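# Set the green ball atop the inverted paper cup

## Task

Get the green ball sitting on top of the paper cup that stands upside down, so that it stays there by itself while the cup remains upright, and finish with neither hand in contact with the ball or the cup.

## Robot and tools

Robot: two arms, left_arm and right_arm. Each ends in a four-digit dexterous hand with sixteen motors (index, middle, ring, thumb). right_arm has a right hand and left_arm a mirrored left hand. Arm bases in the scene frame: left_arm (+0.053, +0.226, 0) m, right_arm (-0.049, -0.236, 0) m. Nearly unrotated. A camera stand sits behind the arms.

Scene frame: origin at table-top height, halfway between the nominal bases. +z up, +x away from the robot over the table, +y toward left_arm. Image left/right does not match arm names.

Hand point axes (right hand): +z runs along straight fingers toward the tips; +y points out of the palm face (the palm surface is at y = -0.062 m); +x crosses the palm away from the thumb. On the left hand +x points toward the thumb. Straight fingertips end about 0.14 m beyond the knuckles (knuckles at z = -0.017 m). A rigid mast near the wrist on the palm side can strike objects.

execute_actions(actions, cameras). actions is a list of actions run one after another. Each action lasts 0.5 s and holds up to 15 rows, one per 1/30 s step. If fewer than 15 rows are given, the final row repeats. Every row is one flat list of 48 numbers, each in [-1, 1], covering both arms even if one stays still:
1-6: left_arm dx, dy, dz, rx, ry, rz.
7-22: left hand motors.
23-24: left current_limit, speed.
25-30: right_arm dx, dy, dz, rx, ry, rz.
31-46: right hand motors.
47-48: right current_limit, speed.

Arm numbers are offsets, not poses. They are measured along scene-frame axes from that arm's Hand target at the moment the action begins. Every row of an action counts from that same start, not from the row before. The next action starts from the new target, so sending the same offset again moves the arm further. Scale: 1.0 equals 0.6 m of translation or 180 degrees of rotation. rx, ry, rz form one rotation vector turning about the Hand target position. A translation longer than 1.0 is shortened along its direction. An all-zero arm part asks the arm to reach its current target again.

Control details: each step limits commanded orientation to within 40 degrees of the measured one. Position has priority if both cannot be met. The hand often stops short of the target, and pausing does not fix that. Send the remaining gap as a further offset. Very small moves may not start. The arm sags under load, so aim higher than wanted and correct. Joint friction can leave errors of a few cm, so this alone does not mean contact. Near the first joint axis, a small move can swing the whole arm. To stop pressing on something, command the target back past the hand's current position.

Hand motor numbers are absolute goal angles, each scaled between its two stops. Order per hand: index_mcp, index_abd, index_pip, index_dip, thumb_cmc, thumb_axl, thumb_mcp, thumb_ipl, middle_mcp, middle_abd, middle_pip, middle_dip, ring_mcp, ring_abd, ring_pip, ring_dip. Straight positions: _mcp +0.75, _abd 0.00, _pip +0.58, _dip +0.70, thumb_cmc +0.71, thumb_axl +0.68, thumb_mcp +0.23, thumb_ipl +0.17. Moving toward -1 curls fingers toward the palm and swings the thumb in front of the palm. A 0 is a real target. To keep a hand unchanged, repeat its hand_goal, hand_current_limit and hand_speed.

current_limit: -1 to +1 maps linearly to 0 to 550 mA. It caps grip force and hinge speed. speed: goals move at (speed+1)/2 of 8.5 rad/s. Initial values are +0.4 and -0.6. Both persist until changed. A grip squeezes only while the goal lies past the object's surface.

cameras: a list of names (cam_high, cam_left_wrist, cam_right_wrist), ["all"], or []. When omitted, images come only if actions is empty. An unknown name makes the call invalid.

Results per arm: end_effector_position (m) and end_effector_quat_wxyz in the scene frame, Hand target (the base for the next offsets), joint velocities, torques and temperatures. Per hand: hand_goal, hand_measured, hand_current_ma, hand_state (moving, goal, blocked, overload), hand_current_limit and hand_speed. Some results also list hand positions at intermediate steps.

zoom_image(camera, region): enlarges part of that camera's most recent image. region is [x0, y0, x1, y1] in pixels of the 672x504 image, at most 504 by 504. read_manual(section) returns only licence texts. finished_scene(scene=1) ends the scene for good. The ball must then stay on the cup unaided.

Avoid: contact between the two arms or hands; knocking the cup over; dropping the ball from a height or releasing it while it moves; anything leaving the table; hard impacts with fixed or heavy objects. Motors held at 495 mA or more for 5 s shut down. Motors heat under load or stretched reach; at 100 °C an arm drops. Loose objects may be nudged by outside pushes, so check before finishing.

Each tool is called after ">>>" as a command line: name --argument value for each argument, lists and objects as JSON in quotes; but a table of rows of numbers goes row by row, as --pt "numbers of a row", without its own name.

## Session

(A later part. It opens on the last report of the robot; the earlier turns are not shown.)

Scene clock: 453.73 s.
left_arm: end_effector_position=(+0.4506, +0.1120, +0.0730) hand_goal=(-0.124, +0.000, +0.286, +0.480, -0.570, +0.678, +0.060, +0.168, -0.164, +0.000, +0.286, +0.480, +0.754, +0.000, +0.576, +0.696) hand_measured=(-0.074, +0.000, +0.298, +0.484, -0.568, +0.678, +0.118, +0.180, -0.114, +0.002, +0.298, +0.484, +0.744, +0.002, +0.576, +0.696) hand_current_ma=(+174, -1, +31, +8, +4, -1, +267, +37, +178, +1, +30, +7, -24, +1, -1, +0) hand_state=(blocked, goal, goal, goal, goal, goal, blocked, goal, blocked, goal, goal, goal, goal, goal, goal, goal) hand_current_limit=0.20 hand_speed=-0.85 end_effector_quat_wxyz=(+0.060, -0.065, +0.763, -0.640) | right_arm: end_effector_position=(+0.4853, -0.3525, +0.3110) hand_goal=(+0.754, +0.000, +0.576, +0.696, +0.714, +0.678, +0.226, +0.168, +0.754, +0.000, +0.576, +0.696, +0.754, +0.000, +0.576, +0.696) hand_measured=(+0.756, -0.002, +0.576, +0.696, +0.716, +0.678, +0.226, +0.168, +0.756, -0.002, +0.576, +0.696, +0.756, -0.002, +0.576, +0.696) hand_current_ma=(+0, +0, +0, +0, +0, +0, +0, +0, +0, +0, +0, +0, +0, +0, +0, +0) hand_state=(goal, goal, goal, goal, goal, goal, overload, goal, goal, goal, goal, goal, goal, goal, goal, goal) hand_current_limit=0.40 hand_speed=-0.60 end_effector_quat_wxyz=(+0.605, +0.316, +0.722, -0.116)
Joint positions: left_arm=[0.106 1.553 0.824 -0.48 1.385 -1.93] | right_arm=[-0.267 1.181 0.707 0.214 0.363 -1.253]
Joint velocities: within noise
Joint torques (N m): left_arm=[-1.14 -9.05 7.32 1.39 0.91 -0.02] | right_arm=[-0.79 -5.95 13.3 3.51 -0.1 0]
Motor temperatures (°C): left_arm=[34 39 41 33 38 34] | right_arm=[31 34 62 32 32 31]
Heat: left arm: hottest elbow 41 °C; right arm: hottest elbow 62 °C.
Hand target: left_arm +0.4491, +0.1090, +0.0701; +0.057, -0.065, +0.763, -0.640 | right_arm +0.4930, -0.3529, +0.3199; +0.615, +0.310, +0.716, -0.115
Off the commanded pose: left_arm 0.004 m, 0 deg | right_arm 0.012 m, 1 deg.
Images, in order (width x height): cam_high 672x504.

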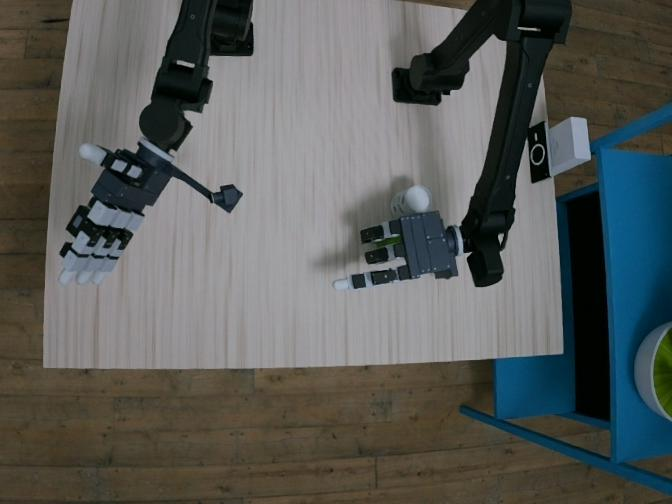

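>>> execute_actions --actions '[[[0,0,0.05,0,0,0,-0.125,0,0.285,0.479,-0.571,0.678,0.06,0.168,-0.165,0,0.285,0.479,0.754,0,0.576,0.696,0.2,-0.85,0,0,0,0,0,0,0.754,0,0.576,0.696,0.714,0.678,0.226,0.168,0.754,0,0.576,0.696,0.754,0,0.576,0.696,0.4,-0.6]],[[0,0,0.07,0,0,0,-0.125,0,0.285,0.479,-0.571,0.678,0.06,0.168,-0.165,0,0.285,0.479,0.754,0,0.576,0.696,0.2,-0.85,0,0,0,0,0,0,0.754,0,0.576,0.696,0.714,0.678,0.226,0.168,0.754,0,0.576,0.696,0.754,0,0.576,0.696,0.4,-0.6]],[[0,0,0.08,0,0,0,-0.125,0,0.285,0.479,-0.571,0.678,0.06,0.168,-0.165,0,0.285,0.479,0.754,0,0.576,0.696,0.2,-0.85,0,0,0,0,0,0,0.754,0,0.576,0.696,0.714,0.678,0.226,0.168,0.754,0,0.576,0.696,0.754,0,0.576,0.696,0.4,-0.6]],[[0,0,0.05,0,0,0,-0.125,0,0.285,0.479,-0.571,0.678,0.06,0.168,-0.165,0,0.285,0.479,0.754,0,0.576,0.696,0.2,-0.85,0,0,0,0,0,0,0.754,0,0.576,0.696,0.714,0.678,0.226,0.168,0.754,0,0.576,0.696,0.754,0,0.576,0.696,0.4,-0.6]]]' --cameras '["cam_high", "cam_left_wrist"]'

>>> zoom_image --camera "cam_high" --region '[340, 170, 480, 290]'

Scene clock: 474.30 s.
left_arm: end_effector_position=(+0.4356, +0.1102, +0.2018) hand_goal=(-0.124, +0.000, +0.286, +0.480, -0.570, +0.678, +0.060, +0.168, -0.164, +0.000, +0.286, +0.480, +0.754, +0.000, +0.576, +0.696) hand_measured=(-0.076, -0.002, +0.300, +0.484, -0.566, +0.678, +0.118, +0.180, -0.116, +0.000, +0.300, +0.484, +0.744, +0.002, +0.576, +0.696) hand_current_ma=(+168, -2, +31, +9, +8, -1, +267, +42, +168, +0, +32, +9, -24, +1, -1, +0) hand_state=(blocked, goal, goal, goal, goal, goal, blocked, goal, blocked, goal, goal, goal, goal, goal, goal, goal) hand_current_limit=0.20 hand_speed=-0.85 end_effector_quat_wxyz=(+0.041, -0.084, +0.762, -0.640) | right_arm: end_effector_position=(+0.4853, -0.3525, +0.3110) hand_goal=(+0.754, +0.000, +0.576, +0.696, +0.714, +0.678, +0.226, +0.168, +0.754, +0.000, +0.576, +0.696, +0.754, +0.000, +0.576, +0.696) hand_measured=(+0.756, -0.002, +0.576, +0.696, +0.716, +0.678, +0.226, +0.168, +0.756, -0.002, +0.576, +0.696, +0.756, -0.002, +0.576, +0.696) hand_current_ma=(+0, +0, +0, +0, +0, +0, +0, +0, +0, +0, +0, +0, +0, +0, +0, +0) hand_state=(goal, goal, goal, goal, goal, goal, overload, goal, goal, goal, goal, goal, goal, goal, goal, goal) hand_current_limit=0.40 hand_speed=-0.60 end_effector_quat_wxyz=(+0.605, +0.316, +0.722, -0.116)
Joint positions: left_arm=[0.106 1.338 0.991 -0.886 1.383 -1.96] | right_arm=[-0.267 1.181 0.707 0.214 0.363 -1.253]
Joint torques (N m): left_arm=[-1.08 -8.18 14 0.53 1.01 0.1] | right_arm=[-0.67 -5.48 13.33 3.45 -0.07 -0.03]
Motor temperatures (°C): left_arm=[34 39 41 33 38 34] | right_arm=[31 34 63 32 32 31]
Heat: left arm: hottest elbow 41 °C; right arm: hottest elbow 63 °C.
Hand target: left_arm +0.4491, +0.1090, +0.2200; +0.056, -0.065, +0.763, -0.640 | right_arm +0.4930, -0.3529, +0.3199; +0.615, +0.310, +0.716, -0.115
Off the commanded pose: left_arm 0.023 m, 3 deg | right_arm 0.012 m, 1 deg.
Step readings (end_effector_position of left_arm | right_arm):
0: (+0.4506, +0.1120, +0.0730) | (+0.4853, -0.3525, +0.3110)
1: (+0.4506, +0.1120, +0.0730) | (+0.4853, -0.3525, +0.3110)
2: (+0.4504, +0.1119, +0.0732) | (+0.4853, -0.3525, +0.3110)
4: (+0.4483, +0.1118, +0.0751) | (+0.4853, -0.3525, +0.3110)
8: (+0.4442, +0.1113, +0.0839) | (+0.4853, -0.3525, +0.3110)
15: (+0.4414, +0.1110, +0.0908) | (+0.4853, -0.3525, +0.3110)
16: (+0.4409, +0.1109, +0.0907) | (+0.4853, -0.3525, +0.3110)
17: (+0.4395, +0.1107, +0.0912) | (+0.4853, -0.3525, +0.3110)
19: (+0.4354, +0.1103, +0.0952) | (+0.4853, -0.3525, +0.3110)
23: (+0.4316, +0.1098, +0.1120) | (+0.4853, -0.3525, +0.3110)
30: (+0.4377, +0.1105, +0.1307) | (+0.4853, -0.3525, +0.3110)
31: (+0.4371, +0.1104, +0.1307) | (+0.4853, -0.3525, +0.3110)
32: (+0.4358, +0.1102, +0.1316) | (+0.4853, -0.3525, +0.3110)
34: (+0.4329, +0.1099, +0.1360) | (+0.4853, -0.3525, +0.3110)
38: (+0.4330, +0.1098, +0.1557) | (+0.4853, -0.3525, +0.3110)
45: (+0.4379, +0.1103, +0.1782) | (+0.4853, -0.3525, +0.3110)
46: (+0.4373, +0.1103, +0.1783) | (+0.4853, -0.3525, +0.3110)
47: (+0.4362, +0.1102, +0.1786) | (+0.4853, -0.3525, +0.3110)
49: (+0.4342, +0.1099, +0.1804) | (+0.4853, -0.3525, +0.3110)
53: (+0.4352, +0.1100, +0.1900) | (+0.4853, -0.3525, +0.3110)
60: (+0.4369, +0.1103, +0.2020) | (+0.4853, -0.3525, +0.3110)
Images, in order (width x height): cam_high 672x504, cam_left_wrist 672x504.

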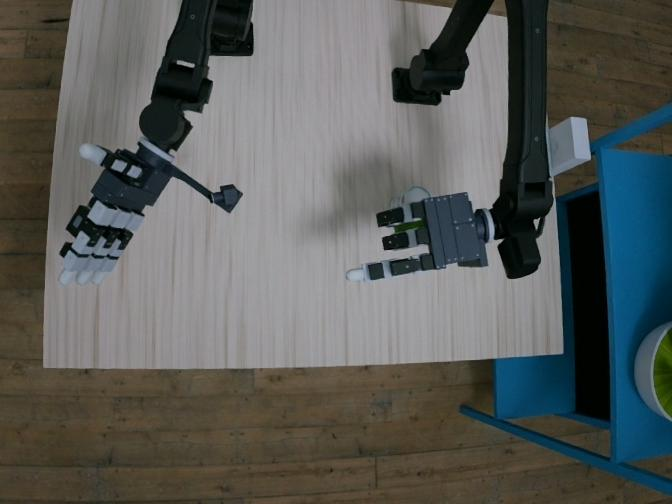

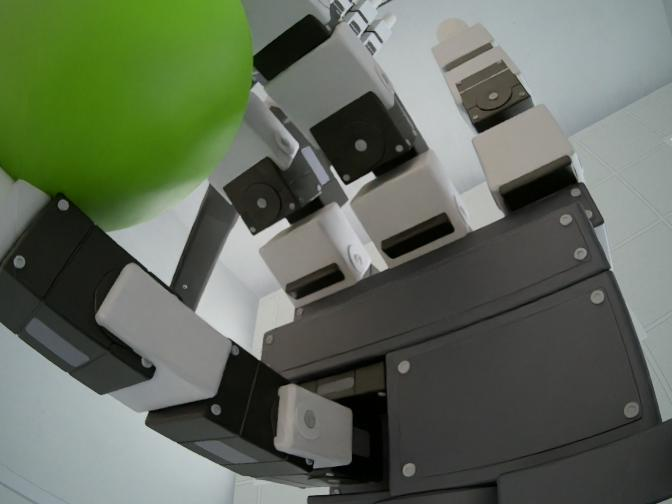

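Scaled by 3.600.

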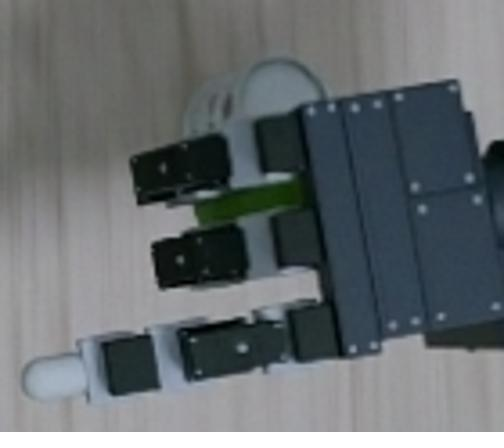

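>>> execute_actions --actions '[[[-0.056,0.0375,0.01,0,0,0.0222,-0.125,0,0.285,0.479,-0.571,0.678,0.06,0.168,-0.165,0,0.285,0.479,0.754,0,0.576,0.696,0.2,-0.85,0,0,0,0,0,0,0.754,0,0.576,0.696,0.714,0.678,0.226,0.168,0.754,0,0.576,0.696,0.754,0,0.576,0.696,0.4,-0.6]],[[-0.056,0.0375,0,0,0,0.0222,-0.125,0,0.285,0.479,-0.571,0.678,0.06,0.168,-0.165,0,0.285,0.479,0.754,0,0.576,0.696,0.2,-0.85,0,0,0,0,0,0,0.754,0,0.576,0.696,0.714,0.678,0.226,0.168,0.754,0,0.576,0.696,0.754,0,0.576,0.696,0.4,-0.6]]]' --cameras '["cam_high", "cam_left_wrist"]'

>>> zoom_image --camera "cam_high" --region '[340, 130, 480, 250]'

Scene clock: 490.60 s.
left_arm: end_effector_position=(+0.3773, +0.1476, +0.2221) hand_goal=(-0.124, +0.000, +0.286, +0.480, -0.570, +0.678, +0.060, +0.168, -0.164, +0.000, +0.286, +0.480, +0.754, +0.000, +0.576, +0.696) hand_measured=(-0.076, -0.002, +0.300, +0.484, -0.566, +0.678, +0.118, +0.180, -0.116, +0.000, +0.300, +0.484, +0.744, +0.002, +0.576, +0.696) hand_current_ma=(+165, -2, +32, +9, +10, -1, +267, +43, +162, +0, +33, +9, -24, +1, -1, +0) hand_state=(blocked, goal, goal, goal, goal, goal, blocked, goal, blocked, goal, goal, goal, goal, goal, goal, goal) hand_current_limit=0.20 hand_speed=-0.85 end_effector_quat_wxyz=(+0.095, -0.116, +0.758, -0.635) | right_arm: end_effector_position=(+0.4853, -0.3525, +0.3110) hand_goal=(+0.754, +0.000, +0.576, +0.696, +0.714, +0.678, +0.226, +0.168, +0.754, +0.000, +0.576, +0.696, +0.754, +0.000, +0.576, +0.696) hand_measured=(+0.756, -0.002, +0.576, +0.696, +0.716, +0.678, +0.226, +0.168, +0.756, -0.002, +0.576, +0.696, +0.756, -0.002, +0.576, +0.696) hand_current_ma=(+0, +0, +0, +0, +0, +0, +0, +0, +0, +0, +0, +0, +0, +0, +0, +0) hand_state=(goal, goal, goal, goal, goal, goal, overload, goal, goal, goal, goal, goal, goal, goal, goal, goal) hand_current_limit=0.40 hand_speed=-0.60 end_effector_quat_wxyz=(+0.605, +0.316, +0.722, -0.116)
Joint positions: left_arm=[0.248 1.128 0.879 -1.061 1.388 -1.84] | right_arm=[-0.267 1.181 0.707 0.214 0.363 -1.253]
Joint torques (N m): left_arm=[0.62 -4.95 11.15 0.39 1.08 0.13] | right_arm=[-0.79 -5.71 13.26 3.55 -0.1 -0.03]
Motor temperatures (°C): left_arm=[34 39 45 33 38 34] | right_arm=[31 34 63 32 32 31]
Heat: left arm: hottest elbow 45 °C; right arm: hottest elbow 63 °C.
Hand target: left_arm +0.3820, +0.1539, +0.2261; +0.101, -0.117, +0.757, -0.635 | right_arm +0.4930, -0.3529, +0.3199; +0.615, +0.310, +0.716, -0.115
Off the commanded pose: left_arm 0.009 m, 1 deg | right_arm 0.012 m, 1 deg.
Step readings (end_effector_position of left_arm | right_arm):
0: (+0.4356, +0.1103, +0.2018) | (+0.4853, -0.3525, +0.3110)
1: (+0.4356, +0.1103, +0.2019) | (+0.4853, -0.3525, +0.3110)
2: (+0.4352, +0.1103, +0.2026) | (+0.4853, -0.3525, +0.3110)
4: (+0.4327, +0.1125, +0.2056) | (+0.4853, -0.3525, +0.3110)
8: (+0.4212, +0.1189, +0.2180) | (+0.4853, -0.3525, +0.3110)
15: (+0.4150, +0.1259, +0.2293) | (+0.4853, -0.3525, +0.3110)
16: (+0.4143, +0.1259, +0.2285) | (+0.4853, -0.3525, +0.3110)
17: (+0.4130, +0.1272, +0.2272) | (+0.4853, -0.3525, +0.3110)
19: (+0.4054, +0.1303, +0.2234) | (+0.4853, -0.3525, +0.3110)
23: (+0.3868, +0.1412, +0.2188) | (+0.4853, -0.3525, +0.3110)
30: (+0.3790, +0.1478, +0.2231) | (+0.4853, -0.3525, +0.3110)
Images, in order (width x height): cam_high 672x504, cam_left_wrist 672x504.

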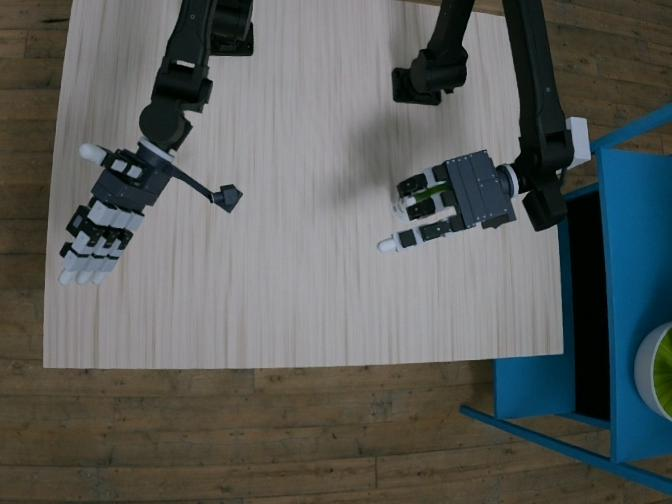

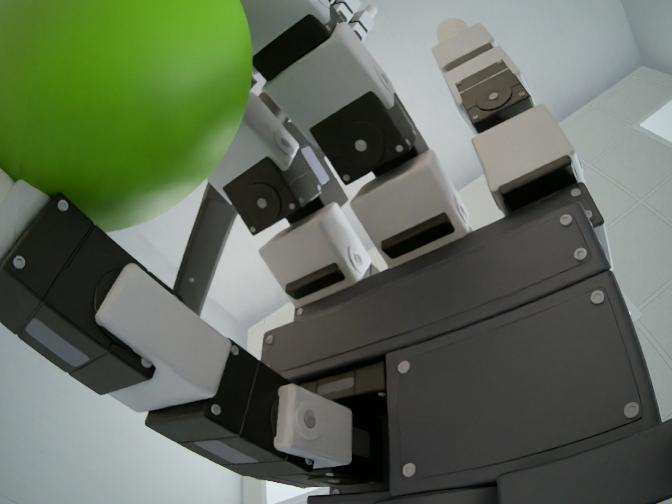

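Scaled by 3.600.

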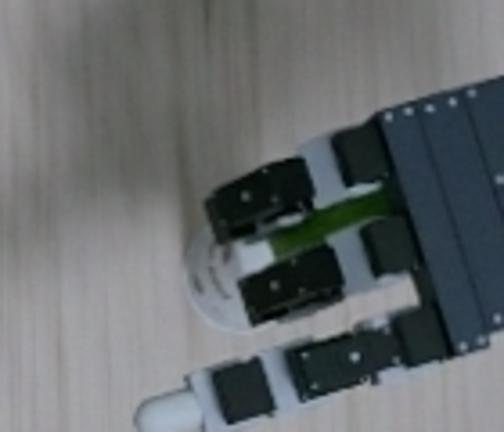

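>>> zoom_image --camera "cam_high" --region '[390, 165, 460, 225]'

Scaled by 7.200.

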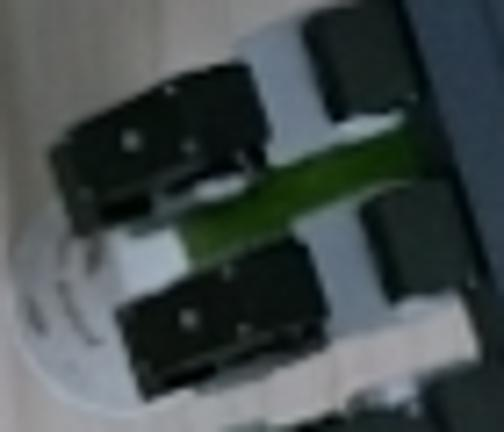

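>>> execute_actions --actions '[[[-0.009,-0.004,-0.077,0,0,0,-0.125,0,0.285,0.479,-0.571,0.678,0.06,0.168,-0.165,0,0.285,0.479,0.754,0,0.576,0.696,0.2,-0.85,0,0,0,0,0,0,0.754,0,0.576,0.696,0.714,0.678,0.226,0.168,0.754,0,0.576,0.696,0.754,0,0.576,0.696,0.4,-0.6]]]' --cameras '["cam_high"]'

>>> zoom_image --camera "cam_high" --region '[370, 165, 460, 245]'

Scene clock: 593.50 s.
left_arm: end_effector_position=(+0.3730, +0.1464, +0.1800) hand_goal=(-0.124, +0.000, +0.286, +0.480, -0.570, +0.678, +0.060, +0.168, -0.164, +0.000, +0.286, +0.480, +0.754, +0.000, +0.576, +0.696) hand_measured=(-0.076, -0.002, +0.300, +0.484, -0.566, +0.678, +0.118, +0.180, -0.116, +0.000, +0.300, +0.484, +0.744, +0.002, +0.576, +0.696) hand_current_ma=(+165, -2, +32, +9, +10, -1, +267, +43, +162, +0, +33, +9, -24, +1, -1, +0) hand_state=(blocked, goal, goal, goal, goal, goal, blocked, goal, blocked, goal, goal, goal, goal, goal, goal, goal) hand_current_limit=0.20 hand_speed=-0.85 end_effector_quat_wxyz=(+0.093, -0.114, +0.758, -0.636) | right_arm: end_effector_position=(+0.4853, -0.3525, +0.3110) hand_goal=(+0.754, +0.000, +0.576, +0.696, +0.714, +0.678, +0.226, +0.168, +0.754, +0.000, +0.576, +0.696, +0.754, +0.000, +0.576, +0.696) hand_measured=(+0.756, -0.002, +0.576, +0.696, +0.716, +0.678, +0.226, +0.168, +0.756, -0.002, +0.576, +0.696, +0.756, -0.002, +0.576, +0.696) hand_current_ma=(+0, +0, +0, +0, +0, +0, +0, +0, +0, +0, +0, +0, +0, +0, +0, +0) hand_state=(goal, goal, goal, goal, goal, goal, overload, goal, goal, goal, goal, goal, goal, goal, goal, goal) hand_current_limit=0.40 hand_speed=-0.60 end_effector_quat_wxyz=(+0.605, +0.316, +0.722, -0.116)
Joint positions: left_arm=[0.248 1.163 0.79 -0.966 1.39 -1.81] | right_arm=[-0.267 1.181 0.707 0.214 0.363 -1.253]
Joint torques (N m): left_arm=[0.67 -5.01 9.55 1.21 1.04 0.03] | right_arm=[-0.67 -6.01 13.23 3.64 -0.09 -0.04]
Motor temperatures (°C): left_arm=[34 38 46 33 39 34] | right_arm=[31 34 65 33 32 31]
Heat: left arm: hottest elbow 46 °C; right arm: hottest elbow 65 °C.
Hand target: left_arm +0.3765, +0.1515, +0.1798; +0.101, -0.117, +0.757, -0.635 | right_arm +0.4930, -0.3529, +0.3199; +0.615, +0.310, +0.716, -0.115
Off the commanded pose: left_arm 0.006 m, 1 deg | right_arm 0.012 m, 1 deg.
Step readings (end_effector_position of left_arm | right_arm):
0: (+0.3773, +0.1476, +0.2221) | (+0.4853, -0.3525, +0.3110)
1: (+0.3774, +0.1476, +0.2221) | (+0.4853, -0.3525, +0.3110)
2: (+0.3771, +0.1475, +0.2208) | (+0.4853, -0.3525, +0.3110)
4: (+0.3767, +0.1471, +0.2147) | (+0.4853, -0.3525, +0.3110)
8: (+0.3699, +0.1455, +0.1928) | (+0.4853, -0.3525, +0.3110)
15: (+0.3712, +0.1459, +0.1800) | (+0.4853, -0.3525, +0.3110)
Images, in order (width x height): cam_high 672x504.

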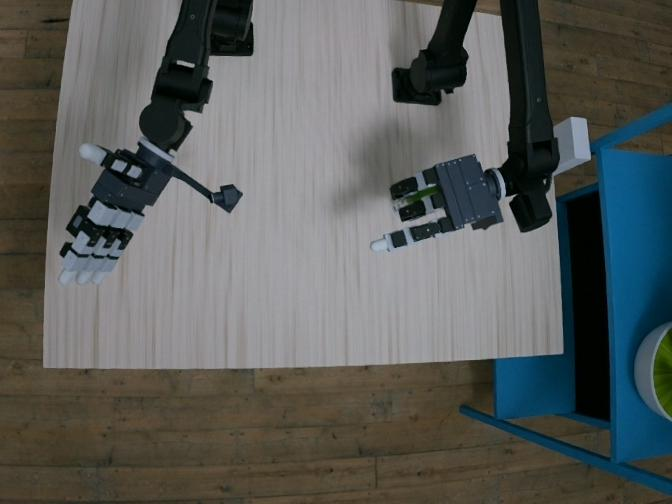

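Scaled by 5.600.

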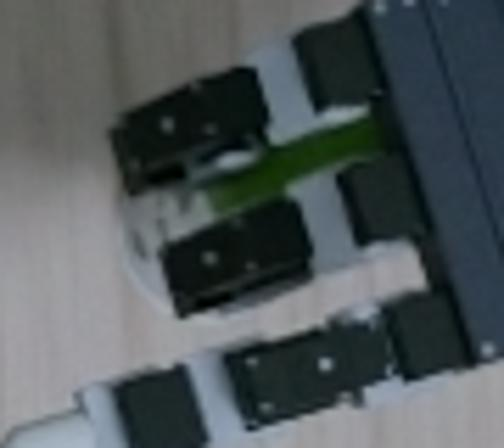

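>>> execute_actions --actions '[[[0.0067,0.0083,-0.0167,0,0,0,-0.125,0,0.285,0.479,-0.571,0.678,0.06,0.168,-0.165,0,0.285,0.479,0.754,0,0.576,0.696,0.2,-0.85,0,0,0,0,0,0,0.754,0,0.576,0.696,0.714,0.678,0.226,0.168,0.754,0,0.576,0.696,0.754,0,0.576,0.696,0.4,-0.6]]]'

Scene clock: 605.67 s.
left_arm: end_effector_position=(+0.3784, +0.1506, +0.1712) hand_goal=(-0.124, +0.000, +0.286, +0.480, -0.570, +0.678, +0.060, +0.168, -0.164, +0.000, +0.286, +0.480, +0.754, +0.000, +0.576, +0.696) hand_measured=(-0.076, -0.002, +0.300, +0.484, -0.566, +0.678, +0.118, +0.180, -0.116, +0.000, +0.300, +0.484, +0.744, +0.002, +0.576, +0.696) hand_current_ma=(+165, -2, +32, +9, +10, -1, +267, +43, +162, +0, +33, +9, -24, +1, -1, +0) hand_state=(blocked, goal, goal, goal, goal, goal, blocked, goal, blocked, goal, goal, goal, goal, goal, goal, goal) hand_current_limit=0.20 hand_speed=-0.85 end_effector_quat_wxyz=(+0.099, -0.110, +0.759, -0.634) | right_arm: end_effector_position=(+0.4853, -0.3525, +0.3110) hand_goal=(+0.754, +0.000, +0.576, +0.696, +0.714, +0.678, +0.226, +0.168, +0.754, +0.000, +0.576, +0.696, +0.754, +0.000, +0.576, +0.696) hand_measured=(+0.756, -0.002, +0.576, +0.696, +0.716, +0.678, +0.226, +0.168, +0.756, -0.002, +0.576, +0.696, +0.756, -0.002, +0.576, +0.696) hand_current_ma=(+0, +0, +0, +0, +0, +0, +0, +0, +0, +0, +0, +0, +0, +0, +0, +0) hand_state=(goal, goal, goal, goal, goal, goal, overload, goal, goal, goal, goal, goal, goal, goal, goal, goal) hand_current_limit=0.40 hand_speed=-0.60 end_effector_quat_wxyz=(+0.605, +0.316, +0.722, -0.116)
Joint positions: left_arm=[0.256 1.192 0.79 -0.967 1.391 -1.765] | right_arm=[-0.267 1.181 0.707 0.214 0.363 -1.253]
Joint torques (N m): left_arm=[1.08 -4.66 9.66 0.36 1.1 0.13] | right_arm=[-0.85 -5.36 13.22 3.49 -0.11 -0.01]
Motor temperatures (°C): left_arm=[34 38 45 33 39 34] | right_arm=[31 34 65 33 32 31]
Heat: left arm: hottest elbow 45 °C; right arm: hottest elbow 65 °C.
Hand target: left_arm +0.3805, +0.1565, +0.1699; +0.101, -0.118, +0.757, -0.635 | right_arm +0.4930, -0.3529, +0.3199; +0.615, +0.310, +0.716, -0.115
Off the commanded pose: left_arm 0.006 m, 1 deg | right_arm 0.012 m, 1 deg.
Step readings (end_effector_position of left_arm | right_arm):
0: (+0.3730, +0.1464, +0.1800) | (+0.4853, -0.3525, +0.3110)
1: (+0.3730, +0.1464, +0.1800) | (+0.4853, -0.3525, +0.3110)
2: (+0.3732, +0.1466, +0.1800) | (+0.4853, -0.3525, +0.3110)
4: (+0.3740, +0.1476, +0.1791) | (+0.4853, -0.3525, +0.3110)
8: (+0.3763, +0.1496, +0.1748) | (+0.4853, -0.3525, +0.3110)
15: (+0.3780, +0.1505, +0.1713) | (+0.4853, -0.3525, +0.3110)

>>> execute_actions --actions '[[[-0.005,0,-0.0083,0,0,0,-0.125,0,0.285,0.479,-0.571,0.678,0.06,0.168,-0.165,0,0.285,0.479,0.754,0,0.576,0.696,0.2,-0.85,0,0,0,0,0,0,0.754,0,0.576,0.696,0.714,0.678,0.226,0.168,0.754,0,0.576,0.696,0.754,0,0.576,0.696,0.4,-0.6]]]' --cameras '["cam_high"]'

>>> zoom_image --camera "cam_high" --region '[370, 165, 460, 245]'

Scene clock: 612.70 s.
left_arm: end_effector_position=(+0.3773, +0.1511, +0.1683) hand_goal=(-0.124, +0.000, +0.286, +0.480, -0.570, +0.678, +0.060, +0.168, -0.164, +0.000, +0.286, +0.480, +0.754, +0.000, +0.576, +0.696) hand_measured=(-0.076, -0.002, +0.300, +0.484, -0.566, +0.678, +0.118, +0.180, -0.116, +0.000, +0.300, +0.484, +0.744, +0.002, +0.576, +0.696) hand_current_ma=(+165, -2, +32, +9, +10, -1, +267, +43, +162, +0, +33, +9, -24, +1, -1, +0) hand_state=(blocked, goal, goal, goal, goal, goal, blocked, goal, blocked, goal, goal, goal, goal, goal, goal, goal) hand_current_limit=0.20 hand_speed=-0.85 end_effector_quat_wxyz=(+0.101, -0.107, +0.759, -0.634) | right_arm: end_effector_position=(+0.4853, -0.3525, +0.3110) hand_goal=(+0.754, +0.000, +0.576, +0.696, +0.714, +0.678, +0.226, +0.168, +0.754, +0.000, +0.576, +0.696, +0.754, +0.000, +0.576, +0.696) hand_measured=(+0.756, -0.002, +0.576, +0.696, +0.716, +0.678, +0.226, +0.168, +0.756, -0.002, +0.576, +0.696, +0.756, -0.002, +0.576, +0.696) hand_current_ma=(+0, +0, +0, +0, +0, +0, +0, +0, +0, +0, +0, +0, +0, +0, +0, +0) hand_state=(goal, goal, goal, goal, goal, goal, overload, goal, goal, goal, goal, goal, goal, goal, goal, goal) hand_current_limit=0.40 hand_speed=-0.60 end_effector_quat_wxyz=(+0.605, +0.316, +0.722, -0.116)
Joint positions: left_arm=[0.258 1.192 0.783 -0.967 1.391 -1.75] | right_arm=[-0.267 1.181 0.707 0.214 0.363 -1.253]
Joint torques (N m): left_arm=[0.97 -4.6 9.1 0.34 1.11 0.13] | right_arm=[-0.67 -5.95 13.15 3.54 -0.12 -0.05]
Motor temperatures (°C): left_arm=[34 38 44 33 39 34] | right_arm=[31 34 65 33 32 31]
Heat: left arm: hottest elbow 44 °C; right arm: hottest elbow 65 °C.
Hand target: left_arm +0.3775, +0.1565, +0.1649; +0.101, -0.118, +0.757, -0.635 | right_arm +0.4930, -0.3529, +0.3199; +0.615, +0.310, +0.716, -0.115
Off the commanded pose: left_arm 0.006 m, 1 deg | right_arm 0.012 m, 1 deg.
Step readings (end_effector_position of left_arm | right_arm):
0: (+0.3785, +0.1507, +0.1712) | (+0.4853, -0.3525, +0.3110)
1: (+0.3785, +0.1507, +0.1712) | (+0.4853, -0.3525, +0.3110)
2: (+0.3785, +0.1507, +0.1712) | (+0.4853, -0.3525, +0.3110)
4: (+0.3786, +0.1509, +0.1710) | (+0.4853, -0.3525, +0.3110)
8: (+0.3778, +0.1511, +0.1695) | (+0.4853, -0.3525, +0.3110)
15: (+0.3772, +0.1511, +0.1683) | (+0.4853, -0.3525, +0.3110)
Images, in order (width x height): cam_high 672x504.

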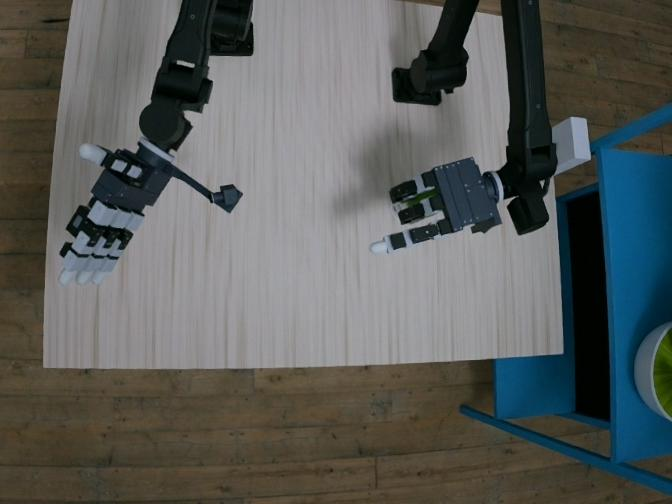

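Scaled by 5.600.

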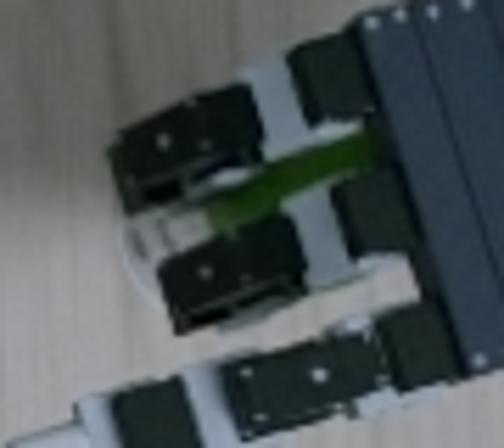

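>>> execute_actions --actions '[[[0,0,-0.0083,0,0,0,-0.125,0,0.285,0.479,-0.571,0.678,0.06,0.168,-0.165,0,0.285,0.479,0.754,0,0.576,0.696,0.2,-0.85,0,0,0,0,0,0,0.754,0,0.576,0.696,0.714,0.678,0.226,0.168,0.754,0,0.576,0.696,0.754,0,0.576,0.696,0.4,-0.6]]]'

Scene clock: 623.00 s.
left_arm: end_effector_position=(+0.3752, +0.1505, +0.1635) hand_goal=(-0.124, +0.000, +0.286, +0.480, -0.570, +0.678, +0.060, +0.168, -0.164, +0.000, +0.286, +0.480, +0.754, +0.000, +0.576, +0.696) hand_measured=(-0.076, -0.002, +0.300, +0.484, -0.566, +0.678, +0.118, +0.180, -0.116, +0.000, +0.300, +0.484, +0.744, +0.002, +0.576, +0.696) hand_current_ma=(+165, -2, +32, +9, +10, -1, +267, +43, +162, +0, +33, +9, -24, +1, -1, +0) hand_state=(blocked, goal, goal, goal, goal, goal, blocked, goal, blocked, goal, goal, goal, goal, goal, goal, goal) hand_current_limit=0.20 hand_speed=-0.85 end_effector_quat_wxyz=(+0.097, -0.110, +0.759, -0.635) | right_arm: end_effector_position=(+0.4853, -0.3525, +0.3110) hand_goal=(+0.754, +0.000, +0.576, +0.696, +0.714, +0.678, +0.226, +0.168, +0.754, +0.000, +0.576, +0.696, +0.754, +0.000, +0.576, +0.696) hand_measured=(+0.756, -0.002, +0.576, +0.696, +0.716, +0.678, +0.226, +0.168, +0.756, -0.002, +0.576, +0.696, +0.756, -0.002, +0.576, +0.696) hand_current_ma=(+0, +0, +0, +0, +0, +0, +0, +0, +0, +0, +0, +0, +0, +0, +0, +0) hand_state=(goal, goal, goal, goal, goal, goal, overload, goal, goal, goal, goal, goal, goal, goal, goal, goal) hand_current_limit=0.40 hand_speed=-0.60 end_effector_quat_wxyz=(+0.605, +0.316, +0.722, -0.116)
Joint positions: left_arm=[0.258 1.199 0.775 -0.967 1.392 -1.746] | right_arm=[-0.267 1.181 0.707 0.214 0.363 -1.253]
Joint torques (N m): left_arm=[0.79 -4.6 8.96 0.87 1.09 0.11] | right_arm=[-0.91 -5.3 13.23 3.44 -0.1 -0.03]
Motor temperatures (°C): left_arm=[34 38 44 33 39 34] | right_arm=[31 34 65 33 32 31]
Heat: left arm: hottest elbow 44 °C; right arm: hottest elbow 65 °C.
Hand target: left_arm +0.3776, +0.1565, +0.1600; +0.101, -0.117, +0.757, -0.635 | right_arm +0.4930, -0.3529, +0.3199; +0.615, +0.310, +0.716, -0.115
Off the commanded pose: left_arm 0.007 m, 1 deg | right_arm 0.012 m, 1 deg.
Step readings (end_effector_position of left_arm | right_arm):
0: (+0.3773, +0.1511, +0.1683) | (+0.4853, -0.3525, +0.3110)
1: (+0.3773, +0.1511, +0.1683) | (+0.4853, -0.3525, +0.3110)
2: (+0.3773, +0.1511, +0.1682) | (+0.4853, -0.3525, +0.3110)
4: (+0.3769, +0.1510, +0.1676) | (+0.4853, -0.3525, +0.3110)
8: (+0.3755, +0.1506, +0.1650) | (+0.4853, -0.3525, +0.3110)
15: (+0.3752, +0.1505, +0.1636) | (+0.4853, -0.3525, +0.3110)

>>> execute_actions --actions '[[[0,0,-0.0075,0,0,0,-0.125,0,0.285,0.479,-0.571,0.678,0.06,0.168,-0.165,0,0.285,0.479,0.754,0,0.576,0.696,0.2,-0.85,0,0,0,0,0,0,0.754,0,0.576,0.696,0.714,0.678,0.226,0.168,0.754,0,0.576,0.696,0.754,0,0.576,0.696,0.4,-0.6]]]'

Scene clock: 628.13 s.
left_arm: end_effector_position=(+0.3743, +0.1504, +0.1592) hand_goal=(-0.124, +0.000, +0.286, +0.480, -0.570, +0.678, +0.060, +0.168, -0.164, +0.000, +0.286, +0.480, +0.754, +0.000, +0.576, +0.696) hand_measured=(-0.076, -0.002, +0.300, +0.484, -0.566, +0.678, +0.118, +0.180, -0.116, +0.000, +0.300, +0.484, +0.744, +0.002, +0.576, +0.696) hand_current_ma=(+165, -2, +32, +9, +10, -1, +267, +43, +162, +0, +33, +9, -24, +1, -1, +0) hand_state=(blocked, goal, goal, goal, goal, goal, blocked, goal, blocked, goal, goal, goal, goal, goal, goal, goal) hand_current_limit=0.20 hand_speed=-0.85 end_effector_quat_wxyz=(+0.095, -0.112, +0.758, -0.635) | right_arm: end_effector_position=(+0.4853, -0.3525, +0.3110) hand_goal=(+0.754, +0.000, +0.576, +0.696, +0.714, +0.678, +0.226, +0.168, +0.754, +0.000, +0.576, +0.696, +0.754, +0.000, +0.576, +0.696) hand_measured=(+0.756, -0.002, +0.576, +0.696, +0.716, +0.678, +0.226, +0.168, +0.756, -0.002, +0.576, +0.696, +0.756, -0.002, +0.576, +0.696) hand_current_ma=(+0, +0, +0, +0, +0, +0, +0, +0, +0, +0, +0, +0, +0, +0, +0, +0) hand_state=(goal, goal, goal, goal, goal, goal, overload, goal, goal, goal, goal, goal, goal, goal, goal, goal) hand_current_limit=0.40 hand_speed=-0.60 end_effector_quat_wxyz=(+0.605, +0.316, +0.722, -0.116)
Joint positions: left_arm=[0.259 1.206 0.767 -0.961 1.392 -1.743] | right_arm=[-0.267 1.181 0.707 0.214 0.363 -1.253]
Joint torques (N m): left_arm=[1.03 -4.66 8.9 1.07 1.08 0.11] | right_arm=[-0.38 -5.71 13.34 3.52 -0.11 -0.04]
Motor temperatures (°C): left_arm=[34 38 44 33 39 34] | right_arm=[31 34 65 33 32 31]
Heat: left arm: hottest elbow 44 °C; right arm: hottest elbow 65 °C.
Hand target: left_arm +0.3776, +0.1566, +0.1555; +0.101, -0.118, +0.757, -0.635 | right_arm +0.4930, -0.3529, +0.3199; +0.615, +0.310, +0.716, -0.115
Off the commanded pose: left_arm 0.008 m, 1 deg | right_arm 0.012 m, 1 deg.
Step readings (end_effector_position of left_arm | right_arm):
0: (+0.3752, +0.1505, +0.1635) | (+0.4853, -0.3525, +0.3110)
1: (+0.3752, +0.1505, +0.1635) | (+0.4853, -0.3525, +0.3110)
2: (+0.3753, +0.1506, +0.1635) | (+0.4853, -0.3525, +0.3110)
4: (+0.3751, +0.1506, +0.1629) | (+0.4853, -0.3525, +0.3110)
8: (+0.3742, +0.1504, +0.1605) | (+0.4853, -0.3525, +0.3110)
15: (+0.3742, +0.1504, +0.1592) | (+0.4853, -0.3525, +0.3110)

>>> execute_actions --actions '[[[0.004,0,-0.0075,0,0,0,-0.125,0,0.285,0.479,-0.571,0.678,0.06,0.168,-0.165,0,0.285,0.479,0.754,0,0.576,0.696,0.2,-0.85,0,0,0,0,0,0,0.754,0,0.576,0.696,0.714,0.678,0.226,0.168,0.754,0,0.576,0.696,0.754,0,0.576,0.696,0.4,-0.6]]]' --cameras '["cam_high"]'

>>> zoom_image --camera "cam_high" --region '[370, 165, 460, 245]'

Scene clock: 632.70 s.
left_arm: end_effector_position=(+0.3776, +0.1513, +0.1545) hand_goal=(-0.124, +0.000, +0.286, +0.480, -0.570, +0.678, +0.060, +0.168, -0.164, +0.000, +0.286, +0.480, +0.754, +0.000, +0.576, +0.696) hand_measured=(-0.076, -0.002, +0.300, +0.484, -0.566, +0.678, +0.118, +0.180, -0.116, +0.000, +0.300, +0.484, +0.744, +0.002, +0.576, +0.696) hand_current_ma=(+165, -2, +32, +9, +10, -1, +267, +43, +162, +0, +33, +9, -24, +1, -1, +0) hand_state=(blocked, goal, goal, goal, goal, goal, blocked, goal, blocked, goal, goal, goal, goal, goal, goal, goal) hand_current_limit=0.20 hand_speed=-0.85 end_effector_quat_wxyz=(+0.098, -0.109, +0.759, -0.635) | right_arm: end_effector_position=(+0.4853, -0.3525, +0.3110) hand_goal=(+0.754, +0.000, +0.576, +0.696, +0.714, +0.678, +0.226, +0.168, +0.754, +0.000, +0.576, +0.696, +0.754, +0.000, +0.576, +0.696) hand_measured=(+0.756, -0.002, +0.576, +0.696, +0.716, +0.678, +0.226, +0.168, +0.756, -0.002, +0.576, +0.696, +0.756, -0.002, +0.576, +0.696) hand_current_ma=(+0, +0, +0, +0, +0, +0, +0, +0, +0, +0, +0, +0, +0, +0, +0, +0) hand_state=(goal, goal, goal, goal, goal, goal, overload, goal, goal, goal, goal, goal, goal, goal, goal, goal) hand_current_limit=0.40 hand_speed=-0.60 end_effector_quat_wxyz=(+0.605, +0.316, +0.722, -0.116)
Joint positions: left_arm=[0.259 1.218 0.763 -0.936 1.392 -1.743] | right_arm=[-0.267 1.181 0.707 0.214 0.363 -1.253]
Joint torques (N m): left_arm=[0.67 -4.89 8.81 1.14 1.08 0.04] | right_arm=[-0.79 -5.19 13.15 3.54 -0.07 -0.03]
Motor temperatures (°C): left_arm=[34 38 44 33 39 34] | right_arm=[31 34 66 33 32 31]
Heat: left arm: hottest elbow 44 °C; right arm: hottest elbow 66 °C.
Hand target: left_arm +0.3799, +0.1566, +0.1509; +0.101, -0.118, +0.757, -0.635 | right_arm +0.4930, -0.3529, +0.3199; +0.615, +0.310, +0.716, -0.115
Off the commanded pose: left_arm 0.007 m, 1 deg | right_arm 0.012 m, 1 deg.
Step readings (end_effector_position of left_arm | right_arm):
0: (+0.3743, +0.1504, +0.1592) | (+0.4853, -0.3525, +0.3110)
1: (+0.3743, +0.1504, +0.1591) | (+0.4853, -0.3525, +0.3110)
2: (+0.3746, +0.1505, +0.1591) | (+0.4853, -0.3525, +0.3110)
4: (+0.3758, +0.1508, +0.1586) | (+0.4853, -0.3525, +0.3110)
8: (+0.3777, +0.1513, +0.1567) | (+0.4853, -0.3525, +0.3110)
15: (+0.3774, +0.1513, +0.1545) | (+0.4853, -0.3525, +0.3110)
Images, in order (width x height): cam_high 672x504.

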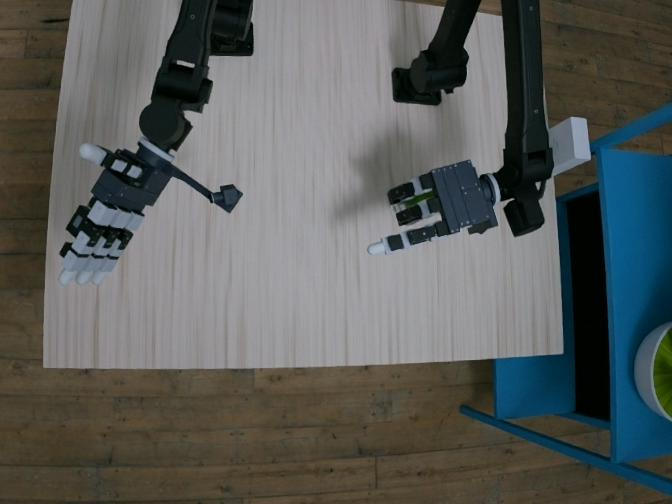

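Scaled by 5.600.

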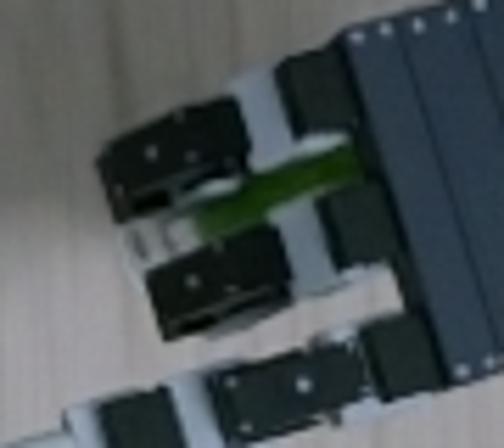

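>>> execute_actions --actions '[[[0,0,-0.0075,0,0,0,-0.125,0,0.285,0.479,-0.571,0.678,0.06,0.168,-0.165,0,0.285,0.479,0.754,0,0.576,0.696,0.2,-0.85,0,0,0,0,0,0,0.754,0,0.576,0.696,0.714,0.678,0.226,0.168,0.754,0,0.576,0.696,0.754,0,0.576,0.696,0.4,-0.6]]]'

Scene clock: 641.80 s.
left_arm: end_effector_position=(+0.3779, +0.1514, +0.1503) hand_goal=(-0.124, +0.000, +0.286, +0.480, -0.570, +0.678, +0.060, +0.168, -0.164, +0.000, +0.286, +0.480, +0.754, +0.000, +0.576, +0.696) hand_measured=(-0.076, -0.002, +0.300, +0.484, -0.566, +0.678, +0.118, +0.180, -0.116, +0.000, +0.300, +0.484, +0.744, +0.002, +0.576, +0.696) hand_current_ma=(+165, -2, +32, +9, +10, -1, +267, +43, +162, +0, +33, +9, -24, +1, -1, +0) hand_state=(blocked, goal, goal, goal, goal, goal, blocked, goal, blocked, goal, goal, goal, goal, goal, goal, goal) hand_current_limit=0.20 hand_speed=-0.85 end_effector_quat_wxyz=(+0.099, -0.109, +0.759, -0.634) | right_arm: end_effector_position=(+0.4853, -0.3525, +0.3110) hand_goal=(+0.754, +0.000, +0.576, +0.696, +0.714, +0.678, +0.226, +0.168, +0.754, +0.000, +0.576, +0.696, +0.754, +0.000, +0.576, +0.696) hand_measured=(+0.756, -0.002, +0.576, +0.696, +0.716, +0.678, +0.226, +0.168, +0.756, -0.002, +0.576, +0.696, +0.756, -0.002, +0.576, +0.696) hand_current_ma=(+0, +0, +0, +0, +0, +0, +0, +0, +0, +0, +0, +0, +0, +0, +0, +0) hand_state=(goal, goal, goal, goal, goal, goal, overload, goal, goal, goal, goal, goal, goal, goal, goal, goal) hand_current_limit=0.40 hand_speed=-0.60 end_effector_quat_wxyz=(+0.605, +0.316, +0.722, -0.116)
Joint positions: left_arm=[0.259 1.224 0.756 -0.921 1.392 -1.743] | right_arm=[-0.267 1.181 0.707 0.214 0.363 -1.253]
Joint torques (N m): left_arm=[0.73 -4.54 8.76 1.06 1.08 0.03] | right_arm=[-0.62 -5.77 13.19 3.58 -0.09 -0.05]
Motor temperatures (°C): left_arm=[34 38 43 33 39 34] | right_arm=[31 34 66 33 32 31]
Heat: left arm: hottest elbow 43 °C; right arm: hottest elbow 66 °C.
Hand target: left_arm +0.3800, +0.1566, +0.1464; +0.101, -0.118, +0.757, -0.635 | right_arm +0.4930, -0.3529, +0.3199; +0.615, +0.310, +0.716, -0.115
Off the commanded pose: left_arm 0.007 m, 1 deg | right_arm 0.012 m, 1 deg.
Step readings (end_effector_position of left_arm | right_arm):
0: (+0.3777, +0.1513, +0.1545) | (+0.4853, -0.3525, +0.3110)
1: (+0.3777, +0.1513, +0.1545) | (+0.4853, -0.3525, +0.3110)
2: (+0.3778, +0.1514, +0.1545) | (+0.4853, -0.3525, +0.3110)
4: (+0.3781, +0.1515, +0.1538) | (+0.4853, -0.3525, +0.3110)
8: (+0.3777, +0.1513, +0.1515) | (+0.4853, -0.3525, +0.3110)
15: (+0.3778, +0.1514, +0.1503) | (+0.4853, -0.3525, +0.3110)

>>> execute_actions --actions '[[[-0.002,0,-0.0075,0,0,0,-0.125,0,0.285,0.479,-0.571,0.678,0.06,0.168,-0.165,0,0.285,0.479,0.754,0,0.576,0.696,0.2,-0.85,0,0,0,0,0,0,0.754,0,0.576,0.696,0.714,0.678,0.226,0.168,0.754,0,0.576,0.696,0.754,0,0.576,0.696,0.4,-0.6]]]'

Scene clock: 648.07 s.
left_arm: end_effector_position=(+0.3770, +0.1510, +0.1475) hand_goal=(-0.124, +0.000, +0.286, +0.480, -0.570, +0.678, +0.060, +0.168, -0.164, +0.000, +0.286, +0.480, +0.754, +0.000, +0.576, +0.696) hand_measured=(-0.076, -0.002, +0.300, +0.484, -0.566, +0.678, +0.118, +0.180, -0.116, +0.000, +0.300, +0.484, +0.744, +0.002, +0.576, +0.696) hand_current_ma=(+165, -2, +32, +9, +10, -1, +267, +44, +162, +0, +33, +9, -24, +1, -1, +0) hand_state=(blocked, goal, goal, goal, goal, goal, blocked, goal, blocked, goal, goal, goal, goal, goal, goal, goal) hand_current_limit=0.20 hand_speed=-0.85 end_effector_quat_wxyz=(+0.099, -0.109, +0.758, -0.635) | right_arm: end_effector_position=(+0.4853, -0.3525, +0.3110) hand_goal=(+0.754, +0.000, +0.576, +0.696, +0.714, +0.678, +0.226, +0.168, +0.754, +0.000, +0.576, +0.696, +0.754, +0.000, +0.576, +0.696) hand_measured=(+0.756, -0.002, +0.576, +0.696, +0.716, +0.678, +0.226, +0.168, +0.756, -0.002, +0.576, +0.696, +0.756, -0.002, +0.576, +0.696) hand_current_ma=(+0, +0, +0, +0, +0, +0, +0, +0, +0, +0, +0, +0, +0, +0, +0, +0) hand_state=(goal, goal, goal, goal, goal, goal, overload, goal, goal, goal, goal, goal, goal, goal, goal, goal) hand_current_limit=0.40 hand_speed=-0.60 end_effector_quat_wxyz=(+0.605, +0.316, +0.722, -0.116)
Joint positions: left_arm=[0.259 1.226 0.748 -0.912 1.393 -1.743] | right_arm=[-0.267 1.181 0.707 0.214 0.363 -1.253]
Joint torques (N m): left_arm=[0.67 -4.66 8.51 1.11 1.05 0.07] | right_arm=[-0.73 -5.13 13.33 3.63 -0.11 -0.03]
Motor temperatures (°C): left_arm=[34 38 43 33 39 34] | right_arm=[31 34 66 33 32 31]
Heat: left arm: hottest elbow 43 °C; right arm: hottest elbow 66 °C.
Hand target: left_arm +0.3788, +0.1565, +0.1419; +0.101, -0.118, +0.757, -0.635 | right_arm +0.4930, -0.3529, +0.3199; +0.615, +0.310, +0.716, -0.115
Off the commanded pose: left_arm 0.008 m, 1 deg | right_arm 0.012 m, 1 deg.
Step readings (end_effector_position of left_arm | right_arm):
0: (+0.3779, +0.1514, +0.1503) | (+0.4853, -0.3525, +0.3110)
1: (+0.3779, +0.1514, +0.1503) | (+0.4853, -0.3525, +0.3110)
2: (+0.3779, +0.1513, +0.1503) | (+0.4853, -0.3525, +0.3110)
4: (+0.3778, +0.1513, +0.1496) | (+0.4853, -0.3525, +0.3110)
8: (+0.3767, +0.1510, +0.1477) | (+0.4853, -0.3525, +0.3110)
15: (+0.3770, +0.1510, +0.1475) | (+0.4853, -0.3525, +0.3110)

>>> execute_actions --actions '[[[0,0,-0.005,0,0,0,-0.125,0,0.285,0.479,-0.571,0.678,0.06,0.168,-0.165,0,0.285,0.479,0.754,0,0.576,0.696,0.2,-0.85,0,0,0,0,0,0,0.754,0,0.576,0.696,0.714,0.678,0.226,0.168,0.754,0,0.576,0.696,0.754,0,0.576,0.696,0.4,-0.6]]]' --cameras '["cam_high", "cam_left_wrist"]'

>>> zoom_image --camera "cam_high" --region '[370, 165, 460, 245]'

Scene clock: 654.87 s.
left_arm: end_effector_position=(+0.3775, +0.1509, +0.1463) hand_goal=(-0.124, +0.000, +0.286, +0.480, -0.570, +0.678, +0.060, +0.168, -0.164, +0.000, +0.286, +0.480, +0.754, +0.000, +0.576, +0.696) hand_measured=(-0.076, -0.002, +0.300, +0.484, -0.564, +0.678, +0.118, +0.180, -0.118, +0.000, +0.300, +0.484, +0.744, +0.002, +0.576, +0.696) hand_current_ma=(+165, -2, +32, +9, +12, -1, +267, +44, +160, +0, +33, +9, -24, +1, -1, +0) hand_state=(blocked, goal, goal, goal, goal, goal, blocked, goal, blocked, goal, goal, goal, goal, goal, goal, goal) hand_current_limit=0.20 hand_speed=-0.85 end_effector_quat_wxyz=(+0.100, -0.108, +0.758, -0.635) | right_arm: end_effector_position=(+0.4853, -0.3525, +0.3110) hand_goal=(+0.754, +0.000, +0.576, +0.696, +0.714, +0.678, +0.226, +0.168, +0.754, +0.000, +0.576, +0.696, +0.754, +0.000, +0.576, +0.696) hand_measured=(+0.756, -0.002, +0.576, +0.696, +0.716, +0.678, +0.226, +0.168, +0.756, -0.002, +0.576, +0.696, +0.756, -0.002, +0.576, +0.696) hand_current_ma=(+0, +0, +0, +0, +0, +0, +0, +0, +0, +0, +0, +0, +0, +0, +0, +0) hand_state=(goal, goal, goal, goal, goal, goal, overload, goal, goal, goal, goal, goal, goal, goal, goal, goal) hand_current_limit=0.40 hand_speed=-0.60 end_effector_quat_wxyz=(+0.605, +0.316, +0.722, -0.116)
Joint positions: left_arm=[0.259 1.227 0.746 -0.904 1.395 -1.743] | right_arm=[-0.267 1.181 0.707 0.214 0.363 -1.253]
Joint torques (N m): left_arm=[0.91 -4.37 8.29 1.17 0.99 0.07] | right_arm=[-0.73 -5.6 13.35 3.62 -0.1 -0.02]
Motor temperatures (°C): left_arm=[34 38 43 33 39 34] | right_arm=[31 34 66 33 32 31]
Heat: left arm: hottest elbow 43 °C; right arm: hottest elbow 66 °C.
Hand target: left_arm +0.3788, +0.1565, +0.1390; +0.101, -0.118, +0.757, -0.635 | right_arm +0.4930, -0.3529, +0.3199; +0.615, +0.310, +0.716, -0.115
Off the commanded pose: left_arm 0.009 m, 1 deg | right_arm 0.012 m, 1 deg.
Step readings (end_effector_position of left_arm | right_arm):
0: (+0.3770, +0.1510, +0.1475) | (+0.4853, -0.3525, +0.3110)
1: (+0.3770, +0.1510, +0.1475) | (+0.4853, -0.3525, +0.3110)
2: (+0.3771, +0.1510, +0.1474) | (+0.4853, -0.3525, +0.3110)
4: (+0.3774, +0.1511, +0.1472) | (+0.4853, -0.3525, +0.3110)
8: (+0.3772, +0.1509, +0.1462) | (+0.4853, -0.3525, +0.3110)
15: (+0.3775, +0.1509, +0.1463) | (+0.4853, -0.3525, +0.3110)
Images, in order (width x height): cam_high 672x504, cam_left_wrist 672x504.

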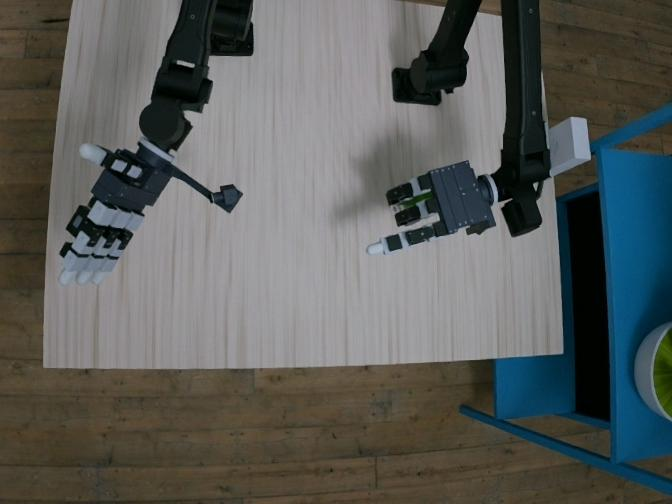

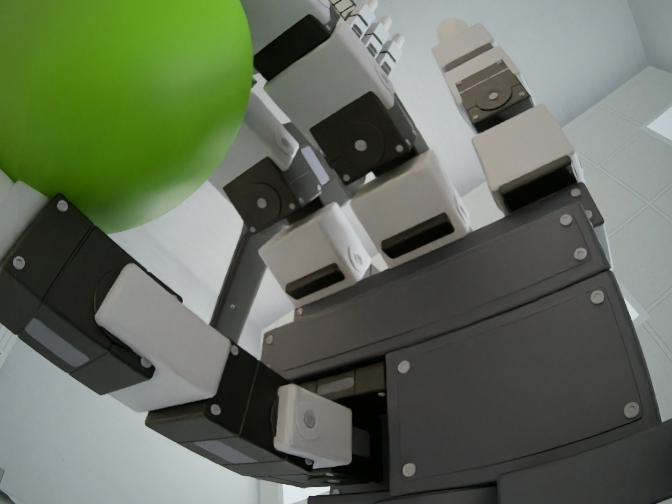

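Scaled by 5.600.

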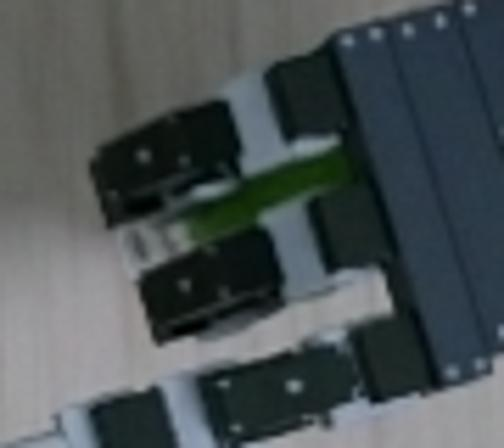

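>>> execute_actions --actions '[[[0,0,0.035,0,0,0,-0.125,0,0.285,0.479,-0.571,0.678,0.06,0.168,-0.165,0,0.285,0.479,0.754,0,0.576,0.696,0.2,-0.85,0,0,0,0,0,0,0.754,0,0.576,0.696,0.714,0.678,0.226,0.168,0.754,0,0.576,0.696,0.754,0,0.576,0.696,0.4,-0.6]],[[-0.0167,0.0083,0,0,0,0,-0.125,0,0.285,0.479,-0.571,0.678,0.06,0.168,-0.165,0,0.285,0.479,0.754,0,0.576,0.696,0.2,-0.85,0,0,0,0,0,0,0.754,0,0.576,0.696,0.714,0.678,0.226,0.168,0.754,0,0.576,0.696,0.754,0,0.576,0.696,0.4,-0.6]]]' --cameras '["cam_high"]'

>>> zoom_image --camera "cam_high" --region '[380, 165, 450, 235]'

Scene clock: 720.70 s.
left_arm: end_effector_position=(+0.3577, +0.1531, +0.1502) hand_goal=(-0.124, +0.000, +0.286, +0.480, -0.570, +0.678, +0.060, +0.168, -0.164, +0.000, +0.286, +0.480, +0.754, +0.000, +0.576, +0.696) hand_measured=(-0.076, -0.002, +0.300, +0.484, -0.564, +0.678, +0.118, +0.180, -0.118, +0.000, +0.300, +0.484, +0.744, +0.002, +0.576, +0.696) hand_current_ma=(+164, -3, +33, +9, +12, -1, +267, +44, +160, +0, +33, +9, -24, +1, -1, +0) hand_state=(blocked, goal, goal, goal, goal, goal, blocked, goal, blocked, goal, goal, goal, goal, goal, goal, goal) hand_current_limit=0.20 hand_speed=-0.85 end_effector_quat_wxyz=(+0.086, -0.122, +0.757, -0.636) | right_arm: end_effector_position=(+0.4853, -0.3525, +0.3110) hand_goal=(+0.754, +0.000, +0.576, +0.696, +0.714, +0.678, +0.226, +0.168, +0.754, +0.000, +0.576, +0.696, +0.754, +0.000, +0.576, +0.696) hand_measured=(+0.756, -0.002, +0.576, +0.696, +0.716, +0.678, +0.226, +0.168, +0.756, -0.002, +0.576, +0.696, +0.756, -0.002, +0.576, +0.696) hand_current_ma=(+0, +0, +0, +0, +0, +0, +0, +0, +0, +0, +0, +0, +0, +0, +0, +0) hand_state=(goal, goal, goal, goal, goal, goal, overload, goal, goal, goal, goal, goal, goal, goal, goal, goal) hand_current_limit=0.40 hand_speed=-0.60 end_effector_quat_wxyz=(+0.605, +0.316, +0.722, -0.116)
Joint positions: left_arm=[0.283 1.21 0.746 -1.072 1.394 -1.631] | right_arm=[-0.267 1.181 0.707 0.214 0.363 -1.253]
Joint torques (N m): left_arm=[0.79 -5.07 11.55 0.05 1.06 0.11] | right_arm=[-0.5 -5.66 13.34 3.48 -0.09 -0.03]
Motor temperatures (°C): left_arm=[33 38 42 33 39 34] | right_arm=[31 34 67 33 32 31]
Heat: left arm: hottest elbow 42 °C; right arm: hottest elbow 67 °C.
Hand target: left_arm +0.3688, +0.1615, +0.1600; +0.101, -0.118, +0.757, -0.635 | right_arm +0.4930, -0.3529, +0.3199; +0.615, +0.310, +0.716, -0.115
Off the commanded pose: left_arm 0.017 m, 2 deg | right_arm 0.012 m, 1 deg.
Step readings (end_effector_position of left_arm | right_arm):
0: (+0.3775, +0.1509, +0.1463) | (+0.4853, -0.3525, +0.3110)
1: (+0.3775, +0.1509, +0.1463) | (+0.4853, -0.3525, +0.3110)
2: (+0.3775, +0.1509, +0.1464) | (+0.4853, -0.3525, +0.3110)
4: (+0.3762, +0.1506, +0.1464) | (+0.4853, -0.3525, +0.3110)
8: (+0.3733, +0.1498, +0.1476) | (+0.4853, -0.3525, +0.3110)
15: (+0.3706, +0.1491, +0.1485) | (+0.4853, -0.3525, +0.3110)
16: (+0.3703, +0.1490, +0.1486) | (+0.4853, -0.3525, +0.3110)
17: (+0.3693, +0.1491, +0.1486) | (+0.4853, -0.3525, +0.3110)
19: (+0.3662, +0.1496, +0.1491) | (+0.4853, -0.3525, +0.3110)
23: (+0.3621, +0.1523, +0.1506) | (+0.4853, -0.3525, +0.3110)
30: (+0.3583, +0.1529, +0.1506) | (+0.4853, -0.3525, +0.3110)
Images, in order (width x height): cam_high 672x504.

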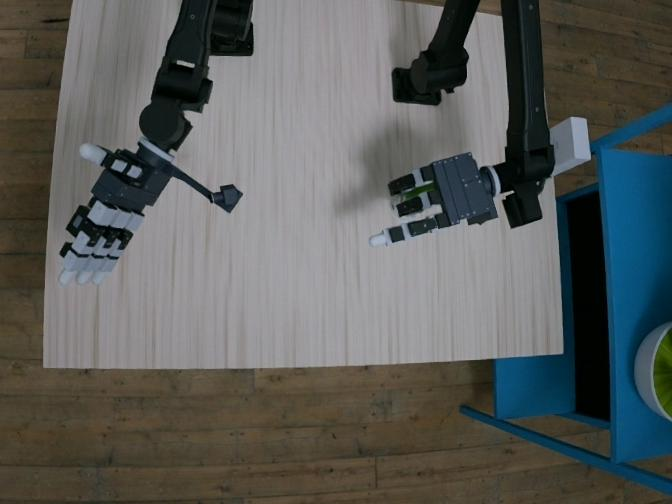

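Scaled by 7.200.

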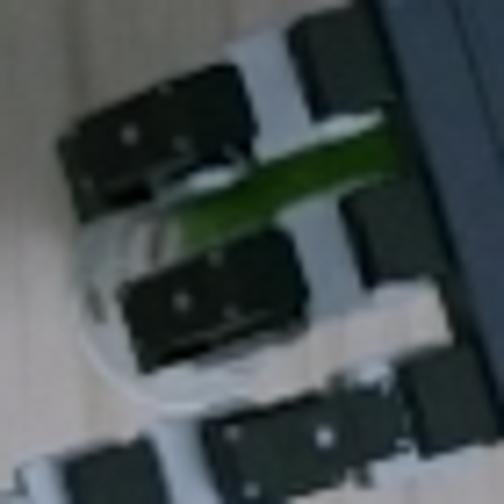

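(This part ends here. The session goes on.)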